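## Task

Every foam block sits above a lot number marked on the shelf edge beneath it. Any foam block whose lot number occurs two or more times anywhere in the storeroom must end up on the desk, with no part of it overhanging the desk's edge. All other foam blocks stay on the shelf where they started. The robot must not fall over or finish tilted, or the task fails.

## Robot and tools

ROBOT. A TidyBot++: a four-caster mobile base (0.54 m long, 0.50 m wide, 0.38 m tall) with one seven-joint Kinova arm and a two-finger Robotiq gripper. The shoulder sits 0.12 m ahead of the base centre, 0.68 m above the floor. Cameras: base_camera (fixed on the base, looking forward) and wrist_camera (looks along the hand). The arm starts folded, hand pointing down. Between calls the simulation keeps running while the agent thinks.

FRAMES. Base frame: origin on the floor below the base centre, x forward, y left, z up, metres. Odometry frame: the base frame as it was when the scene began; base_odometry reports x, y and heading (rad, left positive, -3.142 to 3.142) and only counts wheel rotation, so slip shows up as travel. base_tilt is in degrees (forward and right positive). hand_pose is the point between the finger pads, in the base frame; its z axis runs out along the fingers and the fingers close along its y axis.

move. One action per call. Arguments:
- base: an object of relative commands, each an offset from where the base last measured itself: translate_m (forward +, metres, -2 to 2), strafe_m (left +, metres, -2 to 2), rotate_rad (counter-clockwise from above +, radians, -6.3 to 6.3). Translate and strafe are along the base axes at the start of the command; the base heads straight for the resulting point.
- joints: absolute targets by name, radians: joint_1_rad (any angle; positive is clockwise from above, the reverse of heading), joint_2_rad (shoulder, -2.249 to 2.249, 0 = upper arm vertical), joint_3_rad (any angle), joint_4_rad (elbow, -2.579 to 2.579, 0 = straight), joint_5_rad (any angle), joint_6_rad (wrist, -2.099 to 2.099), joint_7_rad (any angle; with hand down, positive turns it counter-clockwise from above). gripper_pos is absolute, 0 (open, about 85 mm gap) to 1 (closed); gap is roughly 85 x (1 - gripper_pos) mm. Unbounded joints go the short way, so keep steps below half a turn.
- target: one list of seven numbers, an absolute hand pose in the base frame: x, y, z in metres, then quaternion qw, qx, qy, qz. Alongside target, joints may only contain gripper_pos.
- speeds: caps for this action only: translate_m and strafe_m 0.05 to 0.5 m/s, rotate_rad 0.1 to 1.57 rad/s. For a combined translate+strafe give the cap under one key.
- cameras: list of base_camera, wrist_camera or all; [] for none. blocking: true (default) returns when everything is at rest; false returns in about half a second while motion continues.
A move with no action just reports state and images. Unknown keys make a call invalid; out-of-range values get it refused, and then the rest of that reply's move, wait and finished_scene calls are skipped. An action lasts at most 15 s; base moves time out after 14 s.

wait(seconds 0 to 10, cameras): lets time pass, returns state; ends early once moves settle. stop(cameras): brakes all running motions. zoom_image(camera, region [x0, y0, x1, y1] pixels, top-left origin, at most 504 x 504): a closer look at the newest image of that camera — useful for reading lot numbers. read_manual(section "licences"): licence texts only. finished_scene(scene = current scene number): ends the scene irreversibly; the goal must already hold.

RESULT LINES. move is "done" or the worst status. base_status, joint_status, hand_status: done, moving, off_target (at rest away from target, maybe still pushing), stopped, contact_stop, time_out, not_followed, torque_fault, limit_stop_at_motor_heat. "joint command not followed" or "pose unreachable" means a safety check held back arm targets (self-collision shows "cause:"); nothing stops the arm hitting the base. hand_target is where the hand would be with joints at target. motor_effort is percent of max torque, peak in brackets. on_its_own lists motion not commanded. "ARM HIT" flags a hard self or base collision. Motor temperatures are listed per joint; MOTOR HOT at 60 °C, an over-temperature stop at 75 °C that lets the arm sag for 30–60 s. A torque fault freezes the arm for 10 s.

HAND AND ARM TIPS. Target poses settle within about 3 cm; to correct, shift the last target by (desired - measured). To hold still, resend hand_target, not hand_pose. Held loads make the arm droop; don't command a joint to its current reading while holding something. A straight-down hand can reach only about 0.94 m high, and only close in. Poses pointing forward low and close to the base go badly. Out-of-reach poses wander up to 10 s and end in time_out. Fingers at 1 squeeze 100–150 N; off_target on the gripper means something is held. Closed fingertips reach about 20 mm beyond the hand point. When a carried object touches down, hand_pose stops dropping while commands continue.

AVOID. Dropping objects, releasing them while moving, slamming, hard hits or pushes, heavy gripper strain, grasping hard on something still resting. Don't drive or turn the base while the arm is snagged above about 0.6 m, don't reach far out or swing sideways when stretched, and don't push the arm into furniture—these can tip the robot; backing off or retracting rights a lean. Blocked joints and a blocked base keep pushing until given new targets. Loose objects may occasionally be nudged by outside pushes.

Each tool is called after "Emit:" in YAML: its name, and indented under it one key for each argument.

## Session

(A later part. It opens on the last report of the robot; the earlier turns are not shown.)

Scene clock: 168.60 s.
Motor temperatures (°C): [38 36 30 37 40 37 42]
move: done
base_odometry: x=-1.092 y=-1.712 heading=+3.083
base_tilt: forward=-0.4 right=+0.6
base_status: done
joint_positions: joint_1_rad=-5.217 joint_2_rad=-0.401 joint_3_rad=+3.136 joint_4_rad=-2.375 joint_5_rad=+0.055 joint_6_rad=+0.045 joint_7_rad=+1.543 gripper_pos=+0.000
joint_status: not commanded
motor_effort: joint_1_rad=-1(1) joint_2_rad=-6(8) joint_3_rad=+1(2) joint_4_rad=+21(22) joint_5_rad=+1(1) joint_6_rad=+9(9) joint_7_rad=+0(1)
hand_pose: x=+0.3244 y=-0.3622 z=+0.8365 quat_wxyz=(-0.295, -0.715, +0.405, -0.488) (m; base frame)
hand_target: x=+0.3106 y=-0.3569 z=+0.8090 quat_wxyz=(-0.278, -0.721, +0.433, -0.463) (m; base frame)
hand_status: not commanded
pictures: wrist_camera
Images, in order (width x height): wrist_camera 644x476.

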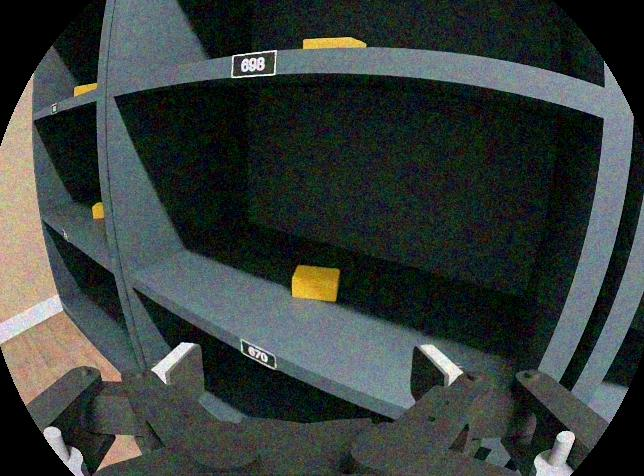

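Emit:
move:
  base: {"translate_m": -0.8}
  cameras: ["wrist_camera"]

Emit:
move:
  base: {"translate_m": -0.83}
  cameras: ["wrist_camera","base_camera"]

Scene clock: 171.73 s.
Motor temperatures (°C): [38 36 30 37 40 37 42]
move: done
base_odometry: x=-0.294 y=-1.759 heading=+3.082
base_tilt: forward=-0.4 right=+0.6
base_status: done
joint_positions: joint_1_rad=-5.217 joint_2_rad=-0.401 joint_3_rad=+3.136 joint_4_rad=-2.375 joint_5_rad=+0.055 joint_6_rad=+0.045 joint_7_rad=+1.543 gripper_pos=+0.000
joint_status: not commanded
motor_effort: joint_1_rad=-1(1) joint_2_rad=-6(8) joint_3_rad=+1(2) joint_4_rad=+21(22) joint_5_rad=+1(1) joint_6_rad=+9(9) joint_7_rad=+0(1)
hand_pose: x=+0.3243 y=-0.3623 z=+0.8365 quat_wxyz=(-0.295, -0.715, +0.405, -0.488) (m; base frame)
hand_target: x=+0.3106 y=-0.3569 z=+0.8090 quat_wxyz=(-0.278, -0.721, +0.433, -0.463) (m; base frame)
hand_status: not commanded
pictures: wrist_camera
Images, in order (width x height): wrist_camera 644x476.

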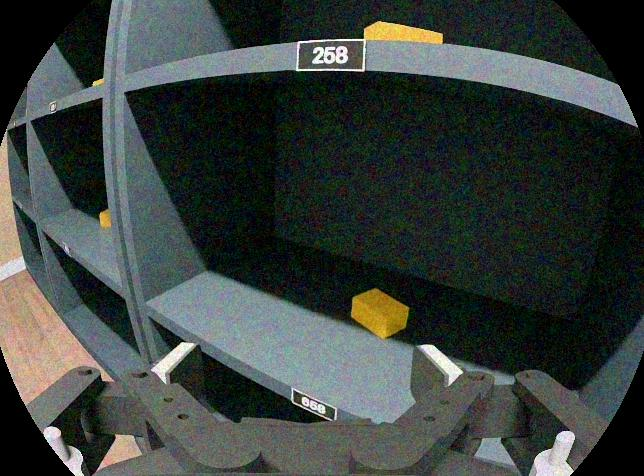

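Scene clock: 174.77 s.
Motor temperatures (°C): [38 36 30 37 40 37 42]
move: done
base_odometry: x=+0.535 y=-1.808 heading=+3.082
base_tilt: forward=-0.4 right=+0.6
base_status: done
joint_positions: joint_1_rad=-5.216 joint_2_rad=-0.401 joint_3_rad=+3.136 joint_4_rad=-2.375 joint_5_rad=+0.055 joint_6_rad=+0.045 joint_7_rad=+1.543 gripper_pos=+0.000
joint_status: not commanded
motor_effort: joint_1_rad=-1(1) joint_2_rad=-6(7) joint_3_rad=+1(2) joint_4_rad=+21(22) joint_5_rad=+1(1) joint_6_rad=+8(9) joint_7_rad=+0(1)
hand_pose: x=+0.3242 y=-0.3623 z=+0.8364 quat_wxyz=(-0.295, -0.715, +0.405, -0.488) (m; base frame)
hand_target: x=+0.3106 y=-0.3569 z=+0.8090 quat_wxyz=(-0.278, -0.721, +0.433, -0.463) (m; base frame)
hand_status: not commanded
pictures: base_camera, wrist_camera
Images, in order (width x height): base_camera 644x364, wrist_camera 644x476.

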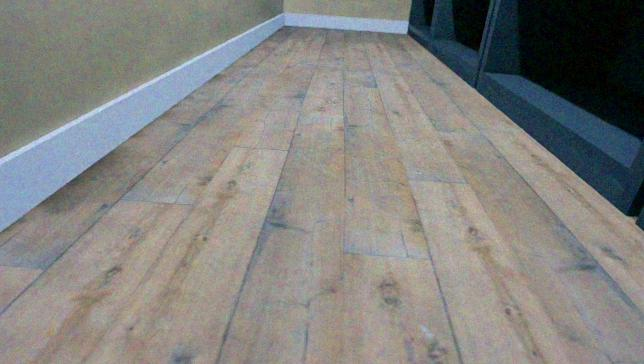

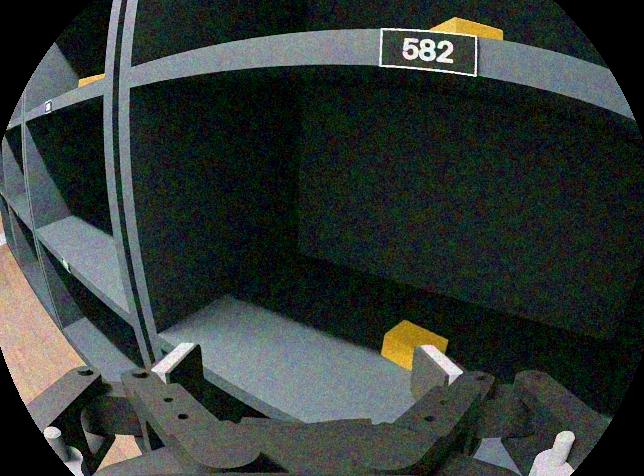

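Emit:
move:
  base: {"translate_m": -0.3}
  cameras: ["wrist_camera"]

Emit:
move:
  base: {"translate_m": 1.0}
  cameras: ["wrist_camera"]

Emit:
zoom_image:
  camera: "wrist_camera"
  region: [210, 330, 310, 410]

Scene clock: 176.90 s.
Motor temperatures (°C): [38 36 30 37 40 37 42]
move: done
base_odometry: x=+0.835 y=-1.826 heading=+3.081
base_tilt: forward=-0.4 right=+0.6
base_status: done
joint_positions: joint_1_rad=-5.216 joint_2_rad=-0.401 joint_3_rad=+3.136 joint_4_rad=-2.375 joint_5_rad=+0.055 joint_6_rad=+0.045 joint_7_rad=+1.543 gripper_pos=+0.000
joint_status: not commanded
motor_effort: joint_1_rad=+0(1) joint_2_rad=-6(8) joint_3_rad=+1(2) joint_4_rad=+21(22) joint_5_rad=+1(1) joint_6_rad=+8(9) joint_7_rad=+0(1)
hand_pose: x=+0.3237 y=-0.3626 z=+0.8364 quat_wxyz=(-0.295, -0.715, +0.406, -0.487) (m; base frame)
hand_target: x=+0.3106 y=-0.3569 z=+0.8090 quat_wxyz=(-0.278, -0.721, +0.433, -0.463) (m; base frame)
hand_status: not commanded
pictures: wrist_camera
Images, in order (width x height): wrist_camera 644x476.

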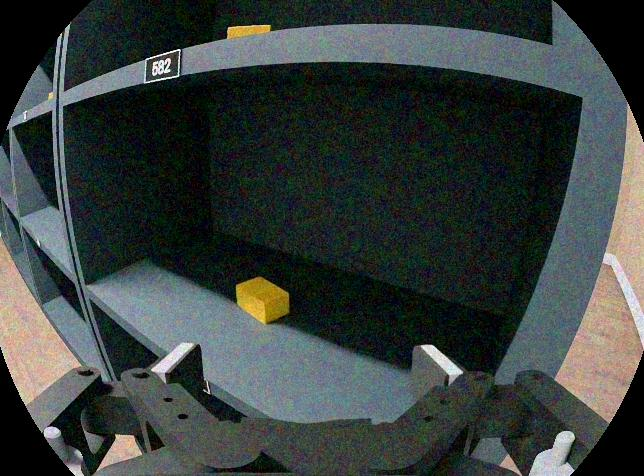

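Scene clock: 180.40 s.
Motor temperatures (°C): [38 36 30 37 40 37 42]
move: done
base_odometry: x=-0.164 y=-1.765 heading=+3.080
base_tilt: forward=-0.3 right=+0.6
base_status: done
joint_positions: joint_1_rad=-5.215 joint_2_rad=-0.401 joint_3_rad=+3.137 joint_4_rad=-2.377 joint_5_rad=+0.055 joint_6_rad=+0.042 joint_7_rad=+1.543 gripper_pos=+0.000
joint_status: not commanded
motor_effort: joint_1_rad=+0(1) joint_2_rad=-6(7) joint_3_rad=+1(3) joint_4_rad=+21(22) joint_5_rad=+1(1) joint_6_rad=+8(9) joint_7_rad=+0(1)
hand_pose: x=+0.3229 y=-0.3622 z=+0.8345 quat_wxyz=(-0.294, -0.716, +0.407, -0.485) (m; base frame)
hand_target: x=+0.3106 y=-0.3569 z=+0.8090 quat_wxyz=(-0.278, -0.721, +0.433, -0.463) (m; base frame)
hand_status: not commanded
pictures: wrist_camera
Images, in order (width x height): wrist_camera 644x476.

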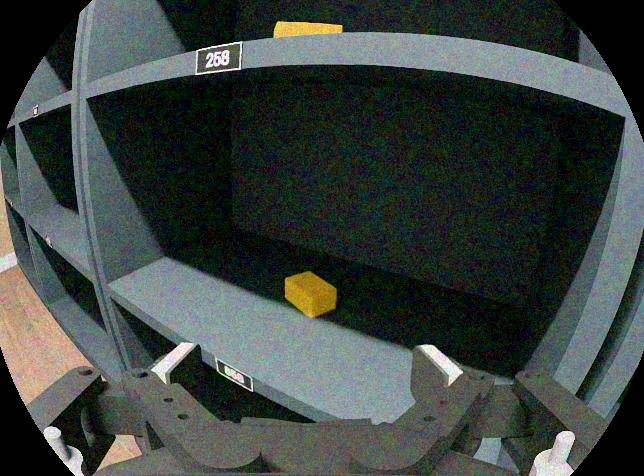

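Scaled by 5.040.

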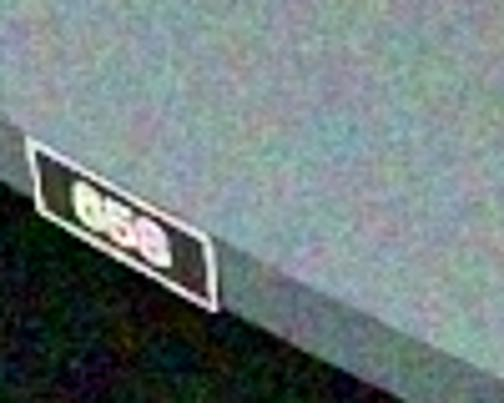

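Emit:
zoom_image:
  camera: "wrist_camera"
  region: [214, 354, 254, 394]

Emit:
move:
  base: {"translate_m": -0.85}
  joints: {"joint_6_rad": -0.15}
  cameras: ["wrist_camera"]

Emit:
zoom_image:
  camera: "wrist_camera"
  region: [200, 270, 300, 350]

Scaled by 12.600.

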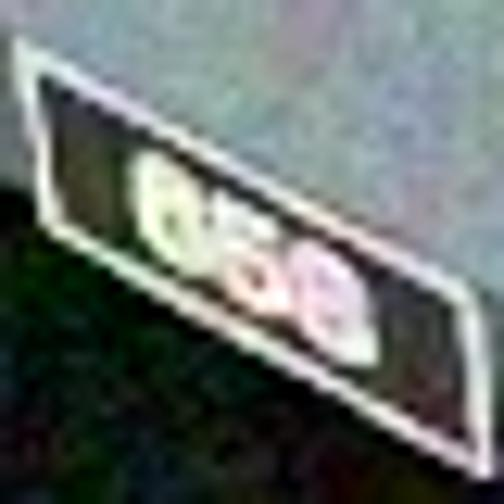

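Scene clock: 183.80 s.
Motor temperatures (°C): [38 36 30 37 40 37 42]
move: done
base_odometry: x=+0.685 y=-1.817 heading=+3.080
base_tilt: forward=-0.3 right=+0.6
base_status: done
joint_positions: joint_1_rad=-5.215 joint_2_rad=-0.402 joint_3_rad=+3.137 joint_4_rad=-2.385 joint_5_rad=+0.055 joint_6_rad=-0.122 joint_7_rad=+1.543 gripper_pos=+0.000
joint_status: all done
motor_effort: joint_1_rad=+0(1) joint_2_rad=-6(8) joint_3_rad=+1(2) joint_4_rad=+21(22) joint_5_rad=+1(1) joint_6_rad=+8(9) joint_7_rad=-1(1)
hand_pose: x=+0.3083 y=-0.3423 z=+0.7842 quat_wxyz=(-0.260, -0.754, +0.432, -0.421) (m; base frame)
hand_target: x=+0.2999 y=-0.3370 z=+0.7681 quat_wxyz=(-0.245, -0.754, +0.453, -0.408) (m; base frame)
hand_status: not commanded
pictures: wrist_camera
Images, in order (width x height): wrist_camera 644x476.

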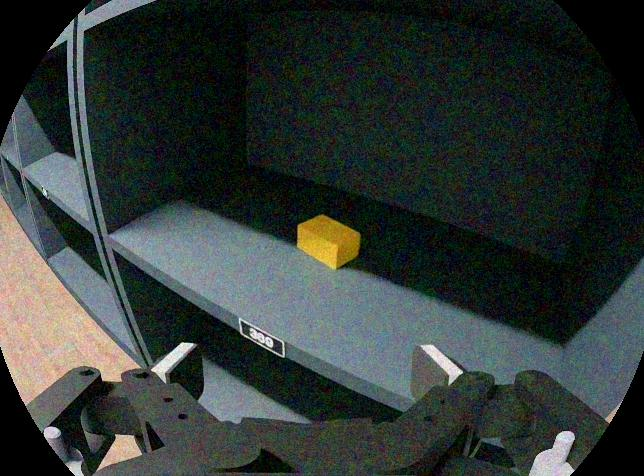

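Scaled by 5.040.

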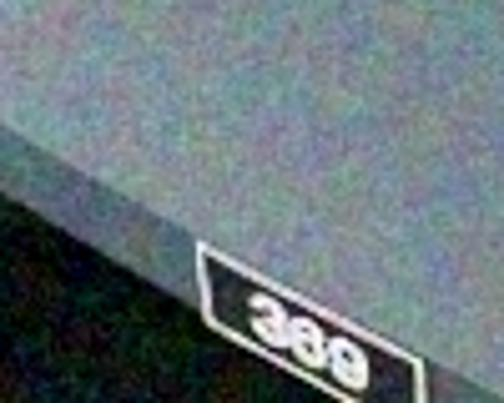

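Emit:
move:
  base: {"translate_m": 2.0}
  cameras: ["base_camera"]

Emit:
move:
  joints: {"joint_1_rad": -4.71, "joint_2_rad": -0.8,"joint_4_rad": -1.9,"joint_5_rad":0,"joint_3_rad":3.14, "joint_6_rad": -0.7}

Scene clock: 190.27 s.
Motor temperatures (°C): [38 36 30 37 40 37 42]
move: done
base_odometry: x=-1.312 y=-1.695 heading=+3.081
base_tilt: forward=-0.3 right=+0.6
base_status: done
joint_positions: joint_1_rad=-5.214 joint_2_rad=-0.402 joint_3_rad=+3.137 joint_4_rad=-2.385 joint_5_rad=+0.055 joint_6_rad=-0.122 joint_7_rad=+1.543 gripper_pos=+0.000
joint_status: not commanded
motor_effort: joint_1_rad=+0(1) joint_2_rad=-5(8) joint_3_rad=+1(3) joint_4_rad=+20(21) joint_5_rad=+1(1) joint_6_rad=+7(8) joint_7_rad=+0(1)
hand_pose: x=+0.3080 y=-0.3424 z=+0.7844 quat_wxyz=(-0.260, -0.754, +0.432, -0.421) (m; base frame)
hand_target: x=+0.2999 y=-0.3370 z=+0.7681 quat_wxyz=(-0.245, -0.754, +0.453, -0.408) (m; base frame)
hand_status: not commanded
pictures: base_camera
Images, in order (width x height): base_camera 644x364.

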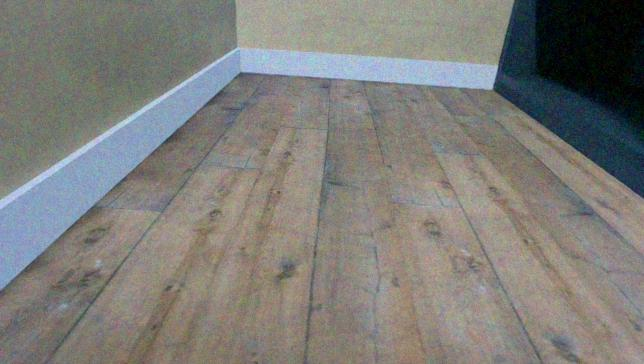

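Scene clock: 192.30 s.
Motor temperatures (°C): [38 36 30 37 40 37 42]
move: done
base_odometry: x=-1.312 y=-1.695 heading=+3.081
base_tilt: forward=-0.3 right=+0.6
base_status: not commanded
joint_positions: joint_1_rad=-4.728 joint_2_rad=-0.789 joint_3_rad=+3.137 joint_4_rad=-1.912 joint_5_rad=+0.055 joint_6_rad=-0.650 joint_7_rad=+1.543 gripper_pos=+0.000
joint_status: all done
motor_effort: joint_1_rad=+0(2) joint_2_rad=+6(7) joint_3_rad=+1(2) joint_4_rad=+21(23) joint_5_rad=+1(2) joint_6_rad=+9(9) joint_7_rad=-1(1)
hand_pose: x=+0.1170 y=-0.2897 z=+1.0520 quat_wxyz=(-0.456, -0.551, +0.545, -0.438) (m; base frame)
hand_target: x=+0.1204 y=-0.2815 z=+1.0468 quat_wxyz=(-0.440, -0.554, +0.554, -0.439) (m; base frame)
hand_status: not commanded
pictures: base_camera, wrist_camera
Images, in order (width x height): base_camera 644x364, wrist_camera 644x476.

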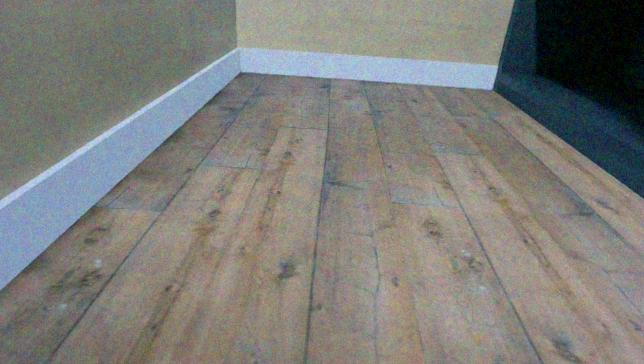

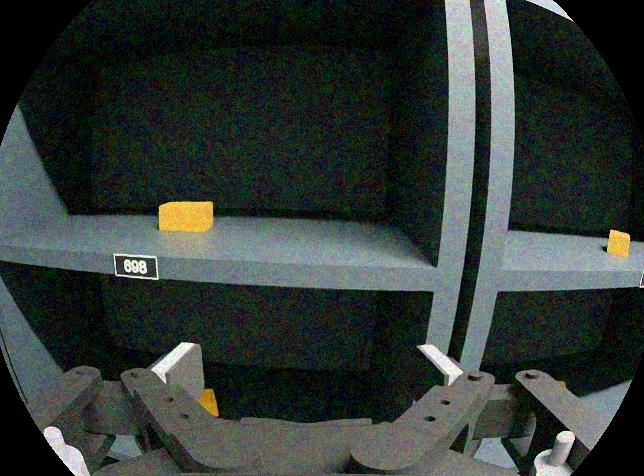

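Emit:
move:
  base: {"translate_m": 0.195}
  joints: {"joint_1_rad": -4.71, "joint_2_rad": -0.44,"joint_4_rad": -1.675, "joint_6_rad": -0.6}
  cameras: ["wrist_camera"]

Scene clock: 194.30 s.
Motor temperatures (°C): [38 36 30 37 40 37 42]
move: done
base_odometry: x=-1.506 y=-1.683 heading=+3.082
base_tilt: forward=-0.3 right=+0.6
base_status: done
joint_positions: joint_1_rad=-4.728 joint_2_rad=-0.448 joint_3_rad=+3.137 joint_4_rad=-1.691 joint_5_rad=+0.055 joint_6_rad=-0.648 joint_7_rad=+1.543 gripper_pos=+0.000
joint_status: all done
motor_effort: joint_1_rad=+0(2) joint_2_rad=-5(8) joint_3_rad=+0(4) joint_4_rad=+21(22) joint_5_rad=+1(2) joint_6_rad=+8(10) joint_7_rad=+0(1)
hand_pose: x=+0.1193 y=-0.4108 z=+1.0643 quat_wxyz=(-0.423, -0.577, +0.569, -0.405) (m; base frame)
hand_target: x=+0.1202 y=-0.4181 z=+1.0848 quat_wxyz=(-0.430, -0.561, +0.562, -0.430) (m; base frame)
hand_status: not commanded
pictures: wrist_camera
Images, in order (width x height): wrist_camera 644x476.

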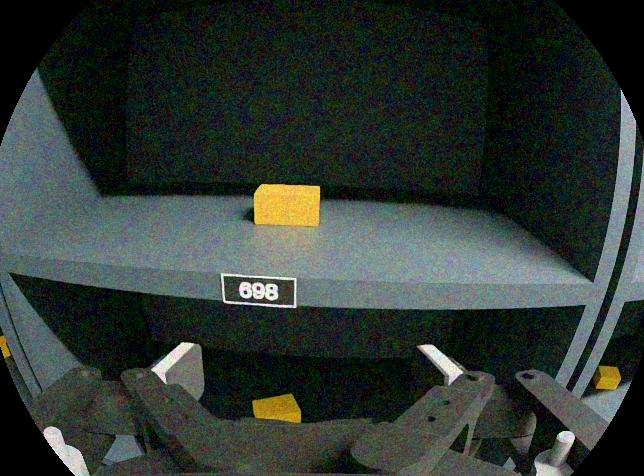

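Emit:
move:
  joints: {"joint_2_rad": -0.5,"joint_4_rad": -1.70, "joint_6_rad": -0.5,"gripper_pos":1}
  cameras: []

Emit:
move:
  joints: {"joint_2_rad": -0.035,"joint_4_rad": -1.49, "joint_6_rad": -0.25}
  cameras: ["wrist_camera"]

Scene clock: 197.47 s.
Motor temperatures (°C): [38 36 30 37 40 37 42]
move: done
base_odometry: x=-1.506 y=-1.683 heading=+3.082
base_tilt: forward=-0.3 right=+0.6
base_status: not commanded
joint_positions: joint_1_rad=-4.728 joint_2_rad=-0.495 joint_3_rad=+3.137 joint_4_rad=-1.691 joint_5_rad=+0.055 joint_6_rad=-0.553 joint_7_rad=+1.543 gripper_pos=+0.999
joint_status: all done
motor_effort: joint_1_rad=-1(1) joint_2_rad=-4(8) joint_3_rad=+1(1) joint_4_rad=+22(24) joint_5_rad=+1(1) joint_6_rad=+10(10) joint_7_rad=+0(1)
hand_pose: x=+0.1205 y=-0.3991 z=+1.1123 quat_wxyz=(-0.462, -0.547, +0.538, -0.446) (m; base frame)
hand_target: x=+0.1203 y=-0.4000 z=+1.1249 quat_wxyz=(-0.467, -0.531, +0.532, -0.466) (m; base frame)
hand_status: not commanded
pictures: none
No camera images: "cameras" was empty.

Scene clock: 199.20 s.
Motor temperatures (°C): [38 36 30 37 40 37 42]
move: done
base_odometry: x=-1.506 y=-1.683 heading=+3.082
base_tilt: forward=-0.3 right=+0.6
base_status: not commanded
joint_positions: joint_1_rad=-4.728 joint_2_rad=-0.046 joint_3_rad=+3.137 joint_4_rad=-1.505 joint_5_rad=+0.055 joint_6_rad=-0.307 joint_7_rad=+1.543 gripper_pos=+0.999
joint_status: all done
motor_effort: joint_1_rad=-1(1) joint_2_rad=-20(23) joint_3_rad=+0(1) joint_4_rad=+22(24) joint_5_rad=+1(1) joint_6_rad=+8(10) joint_7_rad=+0(1)
hand_pose: x=+0.1277 y=-0.5982 z=+1.0769 quat_wxyz=(-0.454, -0.555, +0.538, -0.444) (m; base frame)
hand_target: x=+0.1199 y=-0.6060 z=+1.0970 quat_wxyz=(-0.465, -0.532, +0.533, -0.465) (m; base frame)
hand_status: not commanded
pictures: wrist_camera
Images, in order (width x height): wrist_camera 644x476.

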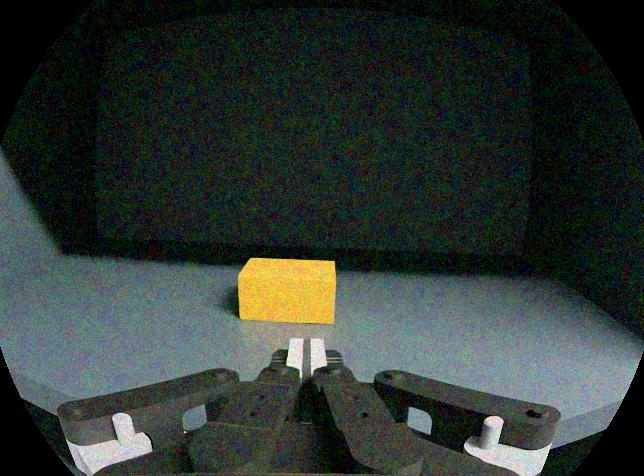

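Emit:
move:
  base: {"translate_m": -0.013}
  cameras: []

Emit:
move:
  joints: {"joint_2_rad": 0.285,"joint_4_rad": -1.14, "joint_6_rad": -0.3}
  cameras: ["wrist_camera"]

Scene clock: 200.13 s.
Motor temperatures (°C): [38 36 30 37 40 37 42]
move: done
base_odometry: x=-1.493 y=-1.684 heading=+3.082
base_tilt: forward=-0.3 right=+0.6
base_status: done
joint_positions: joint_1_rad=-4.720 joint_2_rad=-0.046 joint_3_rad=+3.139 joint_4_rad=-1.505 joint_5_rad=+0.055 joint_6_rad=-0.306 joint_7_rad=+1.543 gripper_pos=+0.999
joint_status: not commanded
motor_effort: joint_1_rad=-1(3) joint_2_rad=-20(20) joint_3_rad=+0(3) joint_4_rad=+22(23) joint_5_rad=+1(1) joint_6_rad=+9(9) joint_7_rad=+0(0)
hand_pose: x=+0.1210 y=-0.5984 z=+1.0773 quat_wxyz=(-0.457, -0.551, +0.541, -0.441) (m; base frame)
hand_target: x=+0.1199 y=-0.6060 z=+1.0970 quat_wxyz=(-0.465, -0.532, +0.533, -0.465) (m; base frame)
hand_status: not commanded
pictures: none
No camera images: "cameras" was empty.

Scene clock: 201.87 s.
Motor temperatures (°C): [38 36 30 37 40 37 42]
move: done
base_odometry: x=-1.493 y=-1.684 heading=+3.082
base_tilt: forward=-0.3 right=+0.6
base_status: not commanded
joint_positions: joint_1_rad=-4.720 joint_2_rad=+0.270 joint_3_rad=+3.139 joint_4_rad=-1.155 joint_5_rad=+0.055 joint_6_rad=-0.306 joint_7_rad=+1.543 gripper_pos=+0.999
joint_status: all done
motor_effort: joint_1_rad=+0(1) joint_2_rad=-31(34) joint_3_rad=+0(1) joint_4_rad=+23(24) joint_5_rad=+1(1) joint_6_rad=+9(10) joint_7_rad=-1(1)
hand_pose: x=+0.1219 y=-0.7304 z=+1.0835 quat_wxyz=(-0.466, -0.543, +0.533, -0.451) (m; base frame)
hand_target: x=+0.1195 y=-0.7369 z=+1.0835 quat_wxyz=(-0.460, -0.536, +0.538, -0.460) (m; base frame)
hand_status: not commanded
pictures: wrist_camera
Images, in order (width x height): wrist_camera 644x476.

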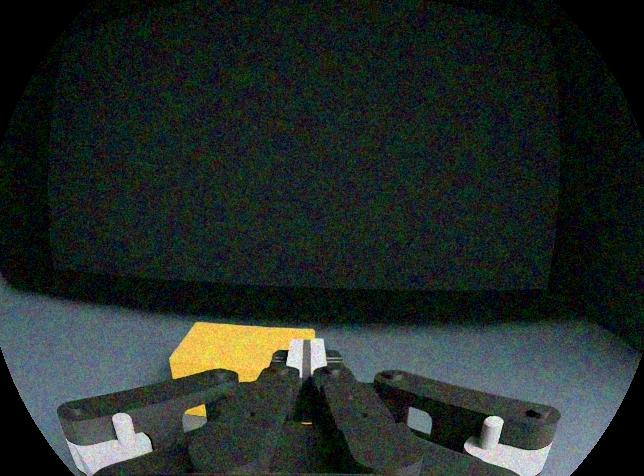

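Emit:
move:
  joints: {"joint_2_rad": 0.435,"joint_4_rad": -0.9, "joint_6_rad": -0.39}
  cameras: ["wrist_camera"]

Emit:
move:
  joints: {"joint_2_rad": -0.035,"joint_4_rad": -1.49, "joint_6_rad": -0.25}
  cameras: ["wrist_camera"]

Scene clock: 203.63 s.
Motor temperatures (°C): [38 36 30 37 40 37 42]
move: done
base_odometry: x=-1.493 y=-1.684 heading=+3.082
base_tilt: forward=-0.4 right=+0.6
base_status: not commanded
joint_positions: joint_1_rad=-4.720 joint_2_rad=+0.409 joint_3_rad=+3.139 joint_4_rad=-0.914 joint_5_rad=+0.055 joint_6_rad=-0.343 joint_7_rad=+1.543 gripper_pos=+0.999
joint_status: all done
motor_effort: joint_1_rad=+0(1) joint_2_rad=-35(37) joint_3_rad=+0(0) joint_4_rad=+22(23) joint_5_rad=+1(1) joint_6_rad=+9(10) joint_7_rad=+0(1)
hand_pose: x=+0.1215 y=-0.7821 z=+1.1152 quat_wxyz=(-0.483, -0.527, +0.519, -0.468) (m; base frame)
hand_target: x=+0.1193 y=-0.7906 z=+1.0890 quat_wxyz=(-0.460, -0.536, +0.538, -0.460) (m; base frame)
hand_status: not commanded
pictures: wrist_camera
Images, in order (width x height): wrist_camera 644x476.

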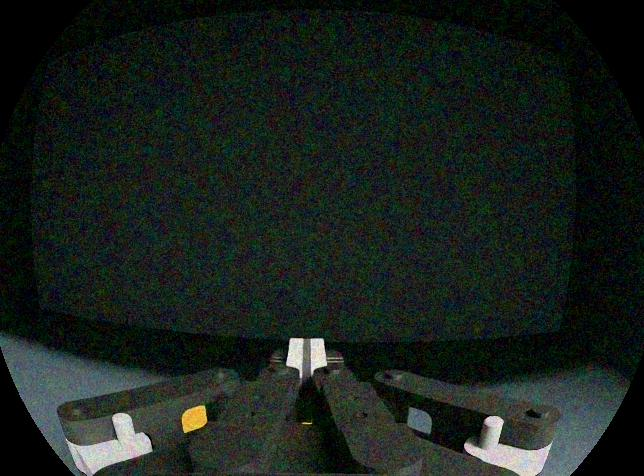

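Scene clock: 205.47 s.
Motor temperatures (°C): [38 36 30 37 40 37 42]
move: done
base_odometry: x=-1.493 y=-1.684 heading=+3.082
base_tilt: forward=-0.3 right=+0.6
base_status: not commanded
joint_positions: joint_1_rad=-4.720 joint_2_rad=-0.033 joint_3_rad=+3.139 joint_4_rad=-1.457 joint_5_rad=+0.055 joint_6_rad=-0.306 joint_7_rad=+1.543 gripper_pos=+0.999
joint_status: all done
motor_effort: joint_1_rad=-1(1) joint_2_rad=-21(38) joint_3_rad=+0(0) joint_4_rad=+23(24) joint_5_rad=+1(1) joint_6_rad=+9(11) joint_7_rad=+0(1)
hand_pose: x=+0.1210 y=-0.6044 z=+1.0990 quat_wxyz=(-0.466, -0.543, +0.533, -0.451) (m; base frame)
hand_target: x=+0.1199 y=-0.6060 z=+1.0970 quat_wxyz=(-0.465, -0.532, +0.533, -0.465) (m; base frame)
hand_status: not commanded
pictures: wrist_camera
Images, in order (width x height): wrist_camera 644x476.

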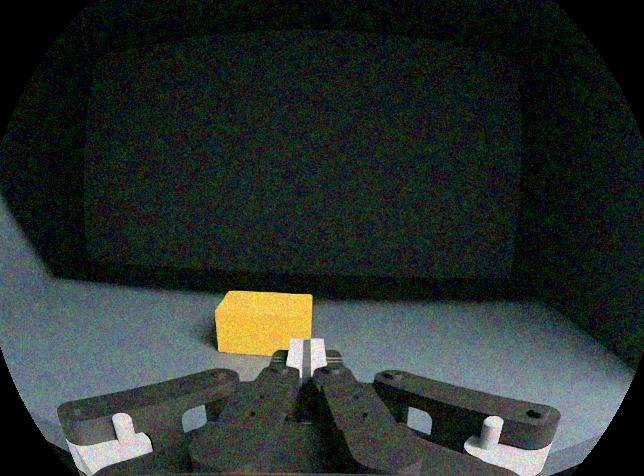

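Emit:
move:
  joints: {"joint_2_rad": 0.11,"joint_4_rad": -1.44, "joint_6_rad": -0.15}
  cameras: ["wrist_camera"]

Emit:
move:
  joints: {"joint_2_rad": 0.48,"joint_4_rad": -0.95, "joint_6_rad": -0.27}
  cameras: ["wrist_camera"]

Scene clock: 207.20 s.
Motor temperatures (°C): [38 36 30 37 40 37 42]
move: done
base_odometry: x=-1.493 y=-1.684 heading=+3.082
base_tilt: forward=-0.3 right=+0.6
base_status: not commanded
joint_positions: joint_1_rad=-4.720 joint_2_rad=+0.101 joint_3_rad=+3.139 joint_4_rad=-1.448 joint_5_rad=+0.055 joint_6_rad=-0.206 joint_7_rad=+1.543 gripper_pos=+0.999
joint_status: all done
motor_effort: joint_1_rad=+0(1) joint_2_rad=-25(29) joint_3_rad=+0(0) joint_4_rad=+23(25) joint_5_rad=+1(1) joint_6_rad=+9(10) joint_7_rad=+0(0)
hand_pose: x=+0.1231 y=-0.6628 z=+1.0501 quat_wxyz=(-0.458, -0.551, +0.537, -0.445) (m; base frame)
hand_target: x=+0.1197 y=-0.6692 z=+1.0665 quat_wxyz=(-0.467, -0.531, +0.532, -0.467) (m; base frame)
hand_status: not commanded
pictures: wrist_camera
Images, in order (width x height): wrist_camera 644x476.

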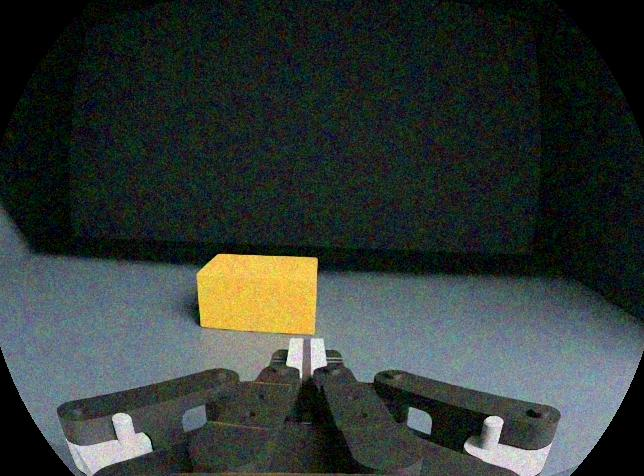

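Scene clock: 208.90 s.
Motor temperatures (°C): [38 36 30 37 40 37 42]
move: done
base_odometry: x=-1.493 y=-1.684 heading=+3.082
base_tilt: forward=-0.3 right=+0.6
base_status: not commanded
joint_positions: joint_1_rad=-4.720 joint_2_rad=+0.458 joint_3_rad=+3.139 joint_4_rad=-0.966 joint_5_rad=+0.055 joint_6_rad=-0.225 joint_7_rad=+1.543 gripper_pos=+0.999
joint_status: all done
motor_effort: joint_1_rad=+0(1) joint_2_rad=-37(40) joint_3_rad=+0(0) joint_4_rad=+22(24) joint_5_rad=+1(1) joint_6_rad=+9(10) joint_7_rad=+0(1)
hand_pose: x=+0.1236 y=-0.8072 z=+1.0812 quat_wxyz=(-0.487, -0.525, +0.513, -0.473) (m; base frame)
hand_target: x=+0.1193 y=-0.8142 z=+1.0591 quat_wxyz=(-0.467, -0.531, +0.532, -0.467) (m; base frame)
hand_status: not commanded
pictures: wrist_camera
Images, in order (width x height): wrist_camera 644x476.

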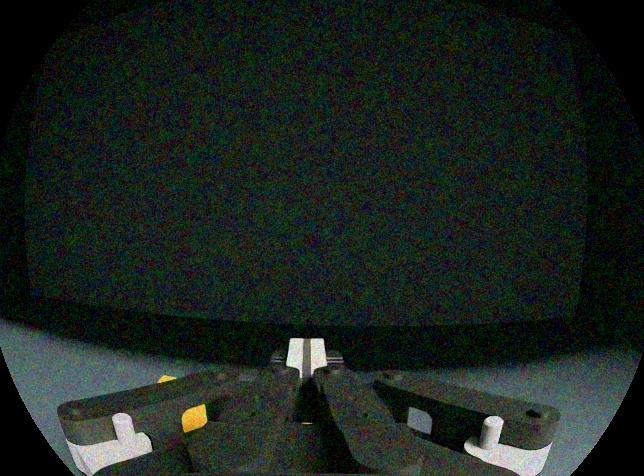

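Emit:
move:
  joints: {"joint_2_rad": 0.11,"joint_4_rad": -1.44, "joint_6_rad": -0.2}
  cameras: ["wrist_camera"]

Scene clock: 212.50 s.
Motor temperatures (°C): [38 36 30 37 40 37 42]
move: done
base_odometry: x=-1.493 y=-1.684 heading=+3.082
base_tilt: forward=-0.3 right=+0.6
base_status: not commanded
joint_positions: joint_1_rad=-4.720 joint_2_rad=+0.109 joint_3_rad=+3.139 joint_4_rad=-1.407 joint_5_rad=+0.055 joint_6_rad=-0.225 joint_7_rad=+1.543 gripper_pos=+0.999
joint_status: all done
motor_effort: joint_1_rad=+0(1) joint_2_rad=-26(39) joint_3_rad=+0(1) joint_4_rad=+23(24) joint_5_rad=+1(1) joint_6_rad=+9(10) joint_7_rad=+0(1)
hand_pose: x=+0.1228 y=-0.6663 z=+1.0648 quat_wxyz=(-0.463, -0.547, +0.534, -0.449) (m; base frame)
hand_target: x=+0.1197 y=-0.6668 z=+1.0511 quat_wxyz=(-0.453, -0.542, +0.543, -0.453) (m; base frame)
hand_status: not commanded
pictures: wrist_camera
Images, in order (width x height): wrist_camera 644x476.

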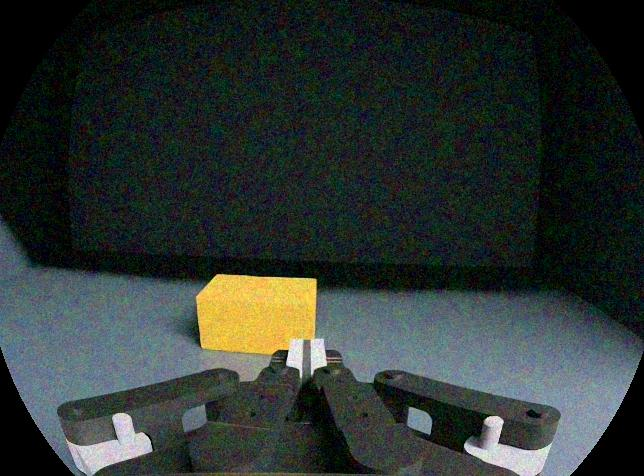

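Emit:
move:
  joints: {"joint_2_rad": 0.16,"joint_4_rad": -1.44, "joint_6_rad": -0.12}
  cameras: ["wrist_camera"]

Emit:
move:
  base: {"strafe_m": -0.09}
  speeds: {"strafe_m": 0.15}
  cameras: ["wrist_camera"]

Scene clock: 213.67 s.
Motor temperatures (°C): [38 36 30 37 40 37 42]
move: done
base_odometry: x=-1.493 y=-1.684 heading=+3.082
base_tilt: forward=-0.4 right=+0.6
base_status: not commanded
joint_positions: joint_1_rad=-4.720 joint_2_rad=+0.139 joint_3_rad=+3.139 joint_4_rad=-1.411 joint_5_rad=+0.055 joint_6_rad=-0.166 joint_7_rad=+1.543 gripper_pos=+0.999
joint_status: all done
motor_effort: joint_1_rad=-1(1) joint_2_rad=-27(28) joint_3_rad=+0(0) joint_4_rad=+23(24) joint_5_rad=+1(1) joint_6_rad=+8(10) joint_7_rad=-1(1)
hand_pose: x=+0.1239 y=-0.6805 z=+1.0606 quat_wxyz=(-0.469, -0.542, +0.527, -0.457) (m; base frame)
hand_target: x=+0.1197 y=-0.6891 z=+1.0418 quat_wxyz=(-0.461, -0.535, +0.536, -0.461) (m; base frame)
hand_status: not commanded
pictures: wrist_camera
Images, in order (width x height): wrist_camera 644x476.

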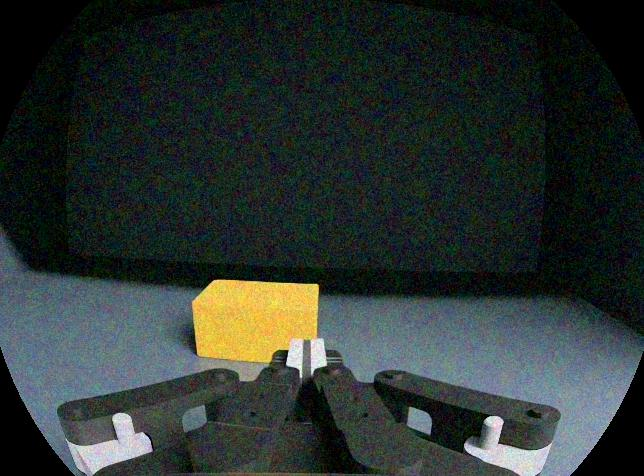

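Scene clock: 214.97 s.
Motor temperatures (°C): [38 36 30 37 40 37 42]
move: done
base_odometry: x=-1.488 y=-1.594 heading=+3.082
base_tilt: forward=-0.3 right=+0.6
base_status: done
joint_positions: joint_1_rad=-4.720 joint_2_rad=+0.145 joint_3_rad=+3.139 joint_4_rad=-1.412 joint_5_rad=+0.055 joint_6_rad=-0.165 joint_7_rad=+1.543 gripper_pos=+0.999
joint_status: not commanded
motor_effort: joint_1_rad=-1(1) joint_2_rad=-27(30) joint_3_rad=+0(0) joint_4_rad=+23(24) joint_5_rad=+1(1) joint_6_rad=+9(9) joint_7_rad=+0(0)
hand_pose: x=+0.1239 y=-0.6828 z=+1.0559 quat_wxyz=(-0.467, -0.543, +0.529, -0.455) (m; base frame)
hand_target: x=+0.1197 y=-0.6891 z=+1.0418 quat_wxyz=(-0.461, -0.535, +0.536, -0.461) (m; base frame)
hand_status: not commanded
pictures: wrist_camera
Images, in order (width x height): wrist_camera 644x476.

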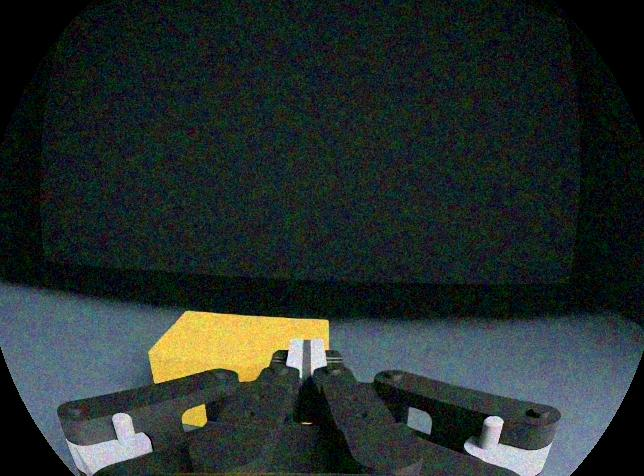

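Emit:
move:
  base: {"strafe_m": -0.06}
  speeds: {"strafe_m": 0.15}
  cameras: ["wrist_camera"]

Emit:
move:
  base: {"strafe_m": 0.15}
  cameras: ["wrist_camera"]

Scene clock: 216.30 s.
Motor temperatures (°C): [38 36 30 37 40 37 42]
move: done
base_odometry: x=-1.485 y=-1.534 heading=+3.083
base_tilt: forward=-0.3 right=+0.6
base_status: done
joint_positions: joint_1_rad=-4.720 joint_2_rad=+0.145 joint_3_rad=+3.139 joint_4_rad=-1.412 joint_5_rad=+0.055 joint_6_rad=-0.163 joint_7_rad=+1.543 gripper_pos=+0.999
joint_status: not commanded
motor_effort: joint_1_rad=-1(2) joint_2_rad=-26(29) joint_3_rad=+0(2) joint_4_rad=+22(23) joint_5_rad=+1(1) joint_6_rad=+9(10) joint_7_rad=+0(1)
hand_pose: x=+0.1239 y=-0.6828 z=+1.0565 quat_wxyz=(-0.467, -0.543, +0.528, -0.455) (m; base frame)
hand_target: x=+0.1197 y=-0.6891 z=+1.0418 quat_wxyz=(-0.461, -0.535, +0.536, -0.461) (m; base frame)
hand_status: not commanded
pictures: wrist_camera
Images, in order (width x height): wrist_camera 644x476.

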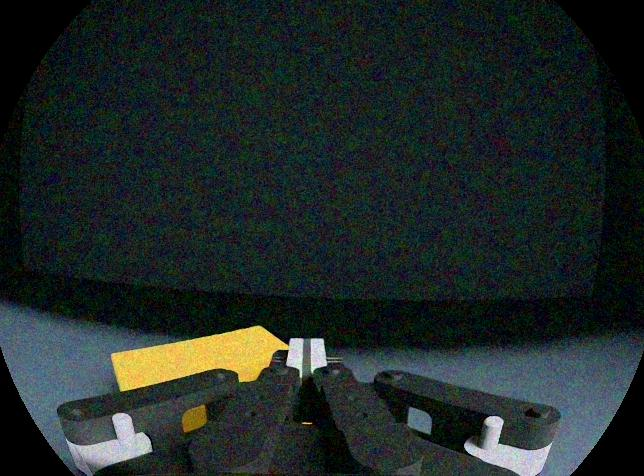

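Scene clock: 217.77 s.
Motor temperatures (°C): [38 36 30 37 40 37 42]
move: done
base_odometry: x=-1.494 y=-1.684 heading=+3.083
base_tilt: forward=-0.3 right=+0.6
base_status: done
joint_positions: joint_1_rad=-4.719 joint_2_rad=+0.143 joint_3_rad=+3.139 joint_4_rad=-1.413 joint_5_rad=+0.055 joint_6_rad=-0.163 joint_7_rad=+1.543 gripper_pos=+0.999
joint_status: not commanded
motor_effort: joint_1_rad=-1(3) joint_2_rad=-26(30) joint_3_rad=+0(2) joint_4_rad=+23(24) joint_5_rad=+1(1) joint_6_rad=+9(9) joint_7_rad=+0(1)
hand_pose: x=+0.1236 y=-0.6822 z=+1.0571 quat_wxyz=(-0.468, -0.543, +0.528, -0.456) (m; base frame)
hand_target: x=+0.1197 y=-0.6891 z=+1.0418 quat_wxyz=(-0.461, -0.535, +0.536, -0.461) (m; base frame)
hand_status: not commanded
pictures: wrist_camera
Images, in order (width x height): wrist_camera 644x476.

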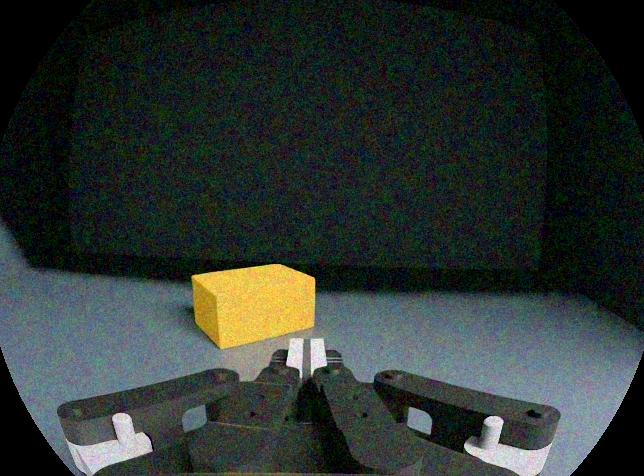

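Emit:
move:
  base: {"strafe_m": -0.185}
  speeds: {"strafe_m": 0.2}
  cameras: ["wrist_camera"]

Emit:
move:
  base: {"strafe_m": 0.185}
  joints: {"gripper_pos":0}
  cameras: ["wrist_camera"]

Scene clock: 219.67 s.
Motor temperatures (°C): [38 36 30 37 40 37 42]
move: done
base_odometry: x=-1.483 y=-1.499 heading=+3.085
base_tilt: forward=-0.3 right=+0.6
base_status: done
joint_positions: joint_1_rad=-4.719 joint_2_rad=+0.147 joint_3_rad=+3.139 joint_4_rad=-1.413 joint_5_rad=+0.055 joint_6_rad=-0.163 joint_7_rad=+1.543 gripper_pos=+0.999
joint_status: not commanded
motor_effort: joint_1_rad=+0(2) joint_2_rad=-27(30) joint_3_rad=+0(2) joint_4_rad=+22(24) joint_5_rad=+1(1) joint_6_rad=+9(10) joint_7_rad=+0(1)
hand_pose: x=+0.1236 y=-0.6838 z=+1.0540 quat_wxyz=(-0.467, -0.544, +0.529, -0.454) (m; base frame)
hand_target: x=+0.1197 y=-0.6891 z=+1.0418 quat_wxyz=(-0.461, -0.535, +0.536, -0.461) (m; base frame)
hand_status: not commanded
pictures: wrist_camera
Images, in order (width x height): wrist_camera 644x476.

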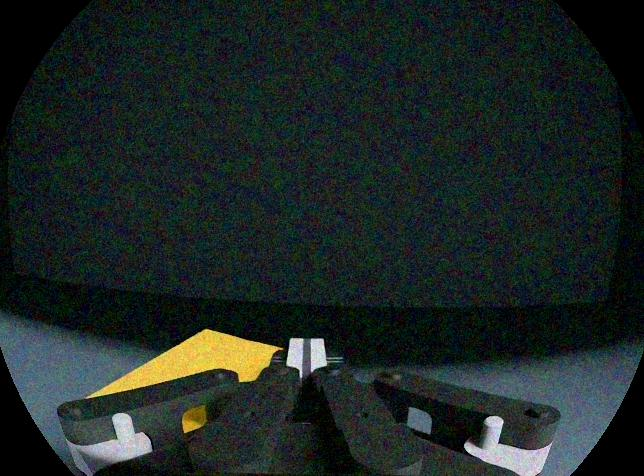

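Scene clock: 221.27 s.
Motor temperatures (°C): [38 36 30 37 40 37 42]
move: done
base_odometry: x=-1.494 y=-1.684 heading=+3.086
base_tilt: forward=-0.4 right=+0.6
base_status: done
joint_positions: joint_1_rad=-4.718 joint_2_rad=+0.144 joint_3_rad=+3.139 joint_4_rad=-1.414 joint_5_rad=+0.055 joint_6_rad=-0.162 joint_7_rad=+1.543 gripper_pos=+0.000
joint_status: all done
motor_effort: joint_1_rad=+0(3) joint_2_rad=-27(30) joint_3_rad=+0(2) joint_4_rad=+22(24) joint_5_rad=+1(1) joint_6_rad=+9(9) joint_7_rad=+0(1)
hand_pose: x=+0.1230 y=-0.6827 z=+1.0560 quat_wxyz=(-0.468, -0.543, +0.529, -0.455) (m; base frame)
hand_target: x=+0.1197 y=-0.6891 z=+1.0418 quat_wxyz=(-0.461, -0.535, +0.536, -0.461) (m; base frame)
hand_status: not commanded
pictures: wrist_camera
Images, in order (width x height): wrist_camera 644x476.

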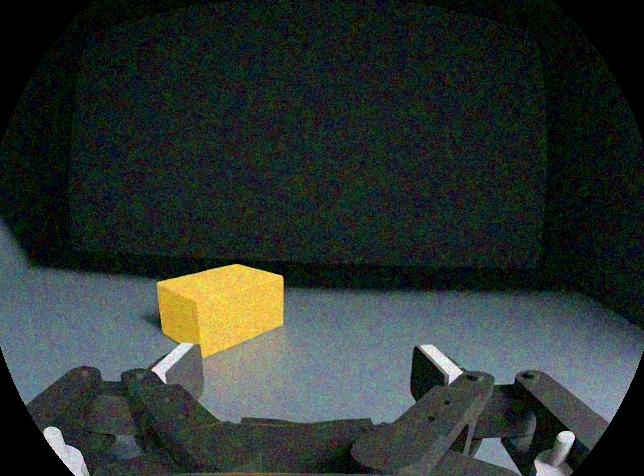

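Emit:
move:
  joints: {"joint_2_rad": -0.5,"joint_4_rad": -1.70, "joint_6_rad": -0.5}
  cameras: []

Emit:
move:
  base: {"translate_m": 0.52}
  joints: {"joint_1_rad": -4.11}
  cameras: []

Emit:
move:
  base: {"strafe_m": -0.17}
  speeds: {"strafe_m": 0.2}

Scene clock: 223.73 s.
Motor temperatures (°C): [38 36 30 37 40 37 42]
move: done
base_odometry: x=-1.494 y=-1.684 heading=+3.086
base_tilt: forward=-0.4 right=+0.6
base_status: not commanded
joint_positions: joint_1_rad=-4.718 joint_2_rad=-0.492 joint_3_rad=+3.139 joint_4_rad=-1.667 joint_5_rad=+0.055 joint_6_rad=-0.449 joint_7_rad=+1.543 gripper_pos=+0.000
joint_status: all done
motor_effort: joint_1_rad=-1(1) joint_2_rad=-3(30) joint_3_rad=+1(1) joint_4_rad=+21(24) joint_5_rad=+1(1) joint_6_rad=+9(10) joint_7_rad=+0(1)
hand_pose: x=+0.1166 y=-0.4022 z=+1.1570 quat_wxyz=(-0.496, -0.515, +0.511, -0.477) (m; base frame)
hand_target: x=+0.1203 y=-0.4000 z=+1.1249 quat_wxyz=(-0.467, -0.531, +0.532, -0.466) (m; base frame)
hand_status: not commanded
pictures: none
No camera images: "cameras" was empty.

Scene clock: 226.17 s.
Motor temperatures (°C): [38 36 30 37 40 37 42]
move: done
base_odometry: x=-2.013 y=-1.655 heading=+3.087
base_tilt: forward=-0.3 right=+0.6
base_status: done
joint_positions: joint_1_rad=-4.129 joint_2_rad=-0.495 joint_3_rad=+3.138 joint_4_rad=-1.669 joint_5_rad=+0.055 joint_6_rad=-0.453 joint_7_rad=+1.543 gripper_pos=+0.000
joint_status: all done
motor_effort: joint_1_rad=+0(2) joint_2_rad=-4(5) joint_3_rad=+1(2) joint_4_rad=+21(22) joint_5_rad=+1(1) joint_6_rad=+8(9) joint_7_rad=+0(1)
hand_pose: x=-0.1054 y=-0.3321 z=+1.1561 quat_wxyz=(-0.612, -0.345, +0.639, -0.312) (m; base frame)
hand_target: x=-0.1058 y=-0.3308 z=+1.1249 quat_wxyz=(-0.584, -0.350, +0.665, -0.308) (m; base frame)
hand_status: not commanded
pictures: none
No camera images: "cameras" was empty.

Scene clock: 227.80 s.
Motor temperatures (°C): [38 36 30 37 40 37 42]
move: done
base_odometry: x=-2.004 y=-1.485 heading=+3.087
base_tilt: forward=-0.4 right=+0.6
base_status: done
joint_positions: joint_1_rad=-4.128 joint_2_rad=-0.497 joint_3_rad=+3.139 joint_4_rad=-1.670 joint_5_rad=+0.055 joint_6_rad=-0.454 joint_7_rad=+1.543 gripper_pos=+0.000
joint_status: not commanded
motor_effort: joint_1_rad=-1(1) joint_2_rad=-3(6) joint_3_rad=+1(2) joint_4_rad=+21(23) joint_5_rad=+1(1) joint_6_rad=+9(9) joint_7_rad=+0(1)
hand_pose: x=-0.1053 y=-0.3310 z=+1.1561 quat_wxyz=(-0.613, -0.345, +0.640, -0.312) (m; base frame)
hand_target: x=-0.1058 y=-0.3308 z=+1.1249 quat_wxyz=(-0.584, -0.350, +0.665, -0.308) (m; base frame)
hand_status: not commanded
pictures: base_camera, wrist_camera
Images, in order (width x height): base_camera 644x364, wrist_camera 644x476.

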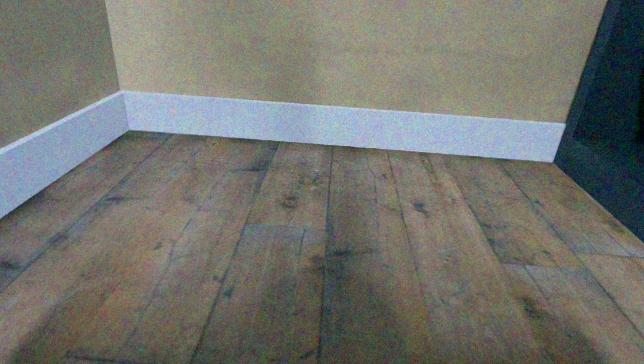

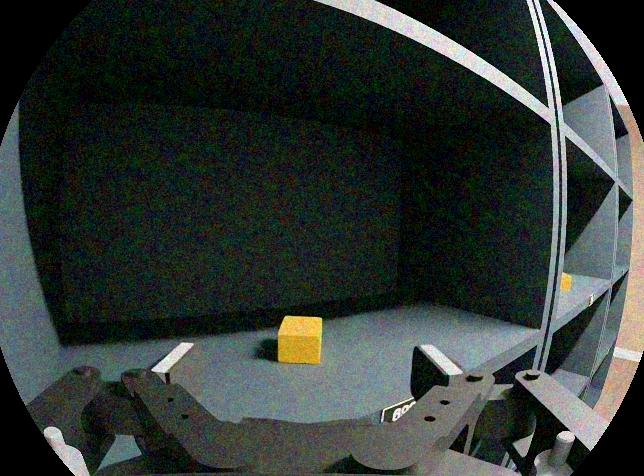

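Emit:
move:
  joints: {"joint_1_rad":-4.12,"joint_2_rad": -0.02,"joint_4_rad": -1.49, "joint_6_rad": -0.28}
  cameras: ["wrist_camera"]

Emit:
move:
  joints: {"joint_2_rad": 0.30,"joint_4_rad": -1.16, "joint_6_rad": -0.28}
  cameras: ["wrist_camera"]

Scene clock: 229.83 s.
Motor temperatures (°C): [38 36 30 37 40 37 42]
move: done
base_odometry: x=-2.004 y=-1.485 heading=+3.087
base_tilt: forward=-0.4 right=+0.6
base_status: not commanded
joint_positions: joint_1_rad=-4.128 joint_2_rad=-0.032 joint_3_rad=+3.139 joint_4_rad=-1.505 joint_5_rad=+0.055 joint_6_rad=-0.337 joint_7_rad=+1.543 gripper_pos=+0.000
joint_status: all done
motor_effort: joint_1_rad=-1(2) joint_2_rad=-21(23) joint_3_rad=+0(1) joint_4_rad=+21(23) joint_5_rad=+1(1) joint_6_rad=+8(10) joint_7_rad=+0(1)
hand_pose: x=-0.2151 y=-0.5005 z=+1.0595 quat_wxyz=(-0.551, -0.376, +0.690, -0.281) (m; base frame)
hand_target: x=-0.2200 y=-0.5079 z=+1.0786 quat_wxyz=(-0.565, -0.361, +0.677, -0.302) (m; base frame)
hand_status: not commanded
pictures: wrist_camera
Images, in order (width x height): wrist_camera 644x476.

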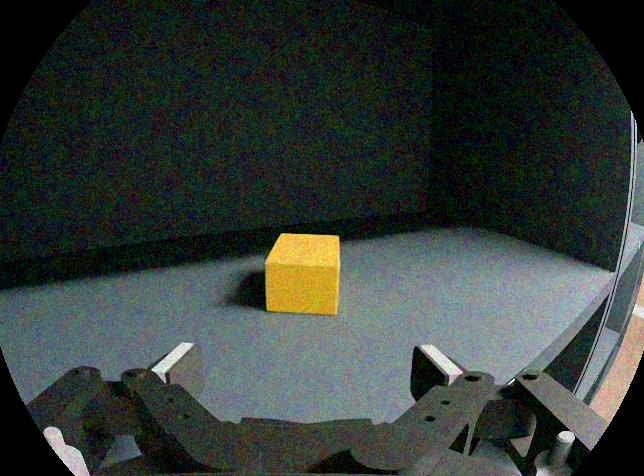

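Scene clock: 231.57 s.
Motor temperatures (°C): [38 36 30 37 40 37 42]
move: done
base_odometry: x=-2.004 y=-1.485 heading=+3.087
base_tilt: forward=-0.4 right=+0.6
base_status: not commanded
joint_positions: joint_1_rad=-4.128 joint_2_rad=+0.286 joint_3_rad=+3.139 joint_4_rad=-1.175 joint_5_rad=+0.055 joint_6_rad=-0.333 joint_7_rad=+1.543 gripper_pos=+0.000
joint_status: all done
motor_effort: joint_1_rad=+0(1) joint_2_rad=-31(35) joint_3_rad=+0(0) joint_4_rad=+22(24) joint_5_rad=+1(1) joint_6_rad=+8(10) joint_7_rad=+0(1)
hand_pose: x=-0.2885 y=-0.6114 z=+1.0513 quat_wxyz=(-0.556, -0.374, +0.686, -0.284) (m; base frame)
hand_target: x=-0.2943 y=-0.6182 z=+1.0661 quat_wxyz=(-0.569, -0.359, +0.675, -0.304) (m; base frame)
hand_status: not commanded
pictures: wrist_camera
Images, in order (width x height): wrist_camera 644x476.

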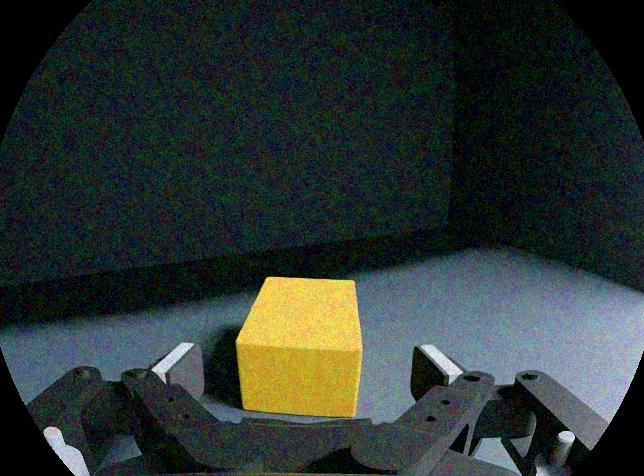

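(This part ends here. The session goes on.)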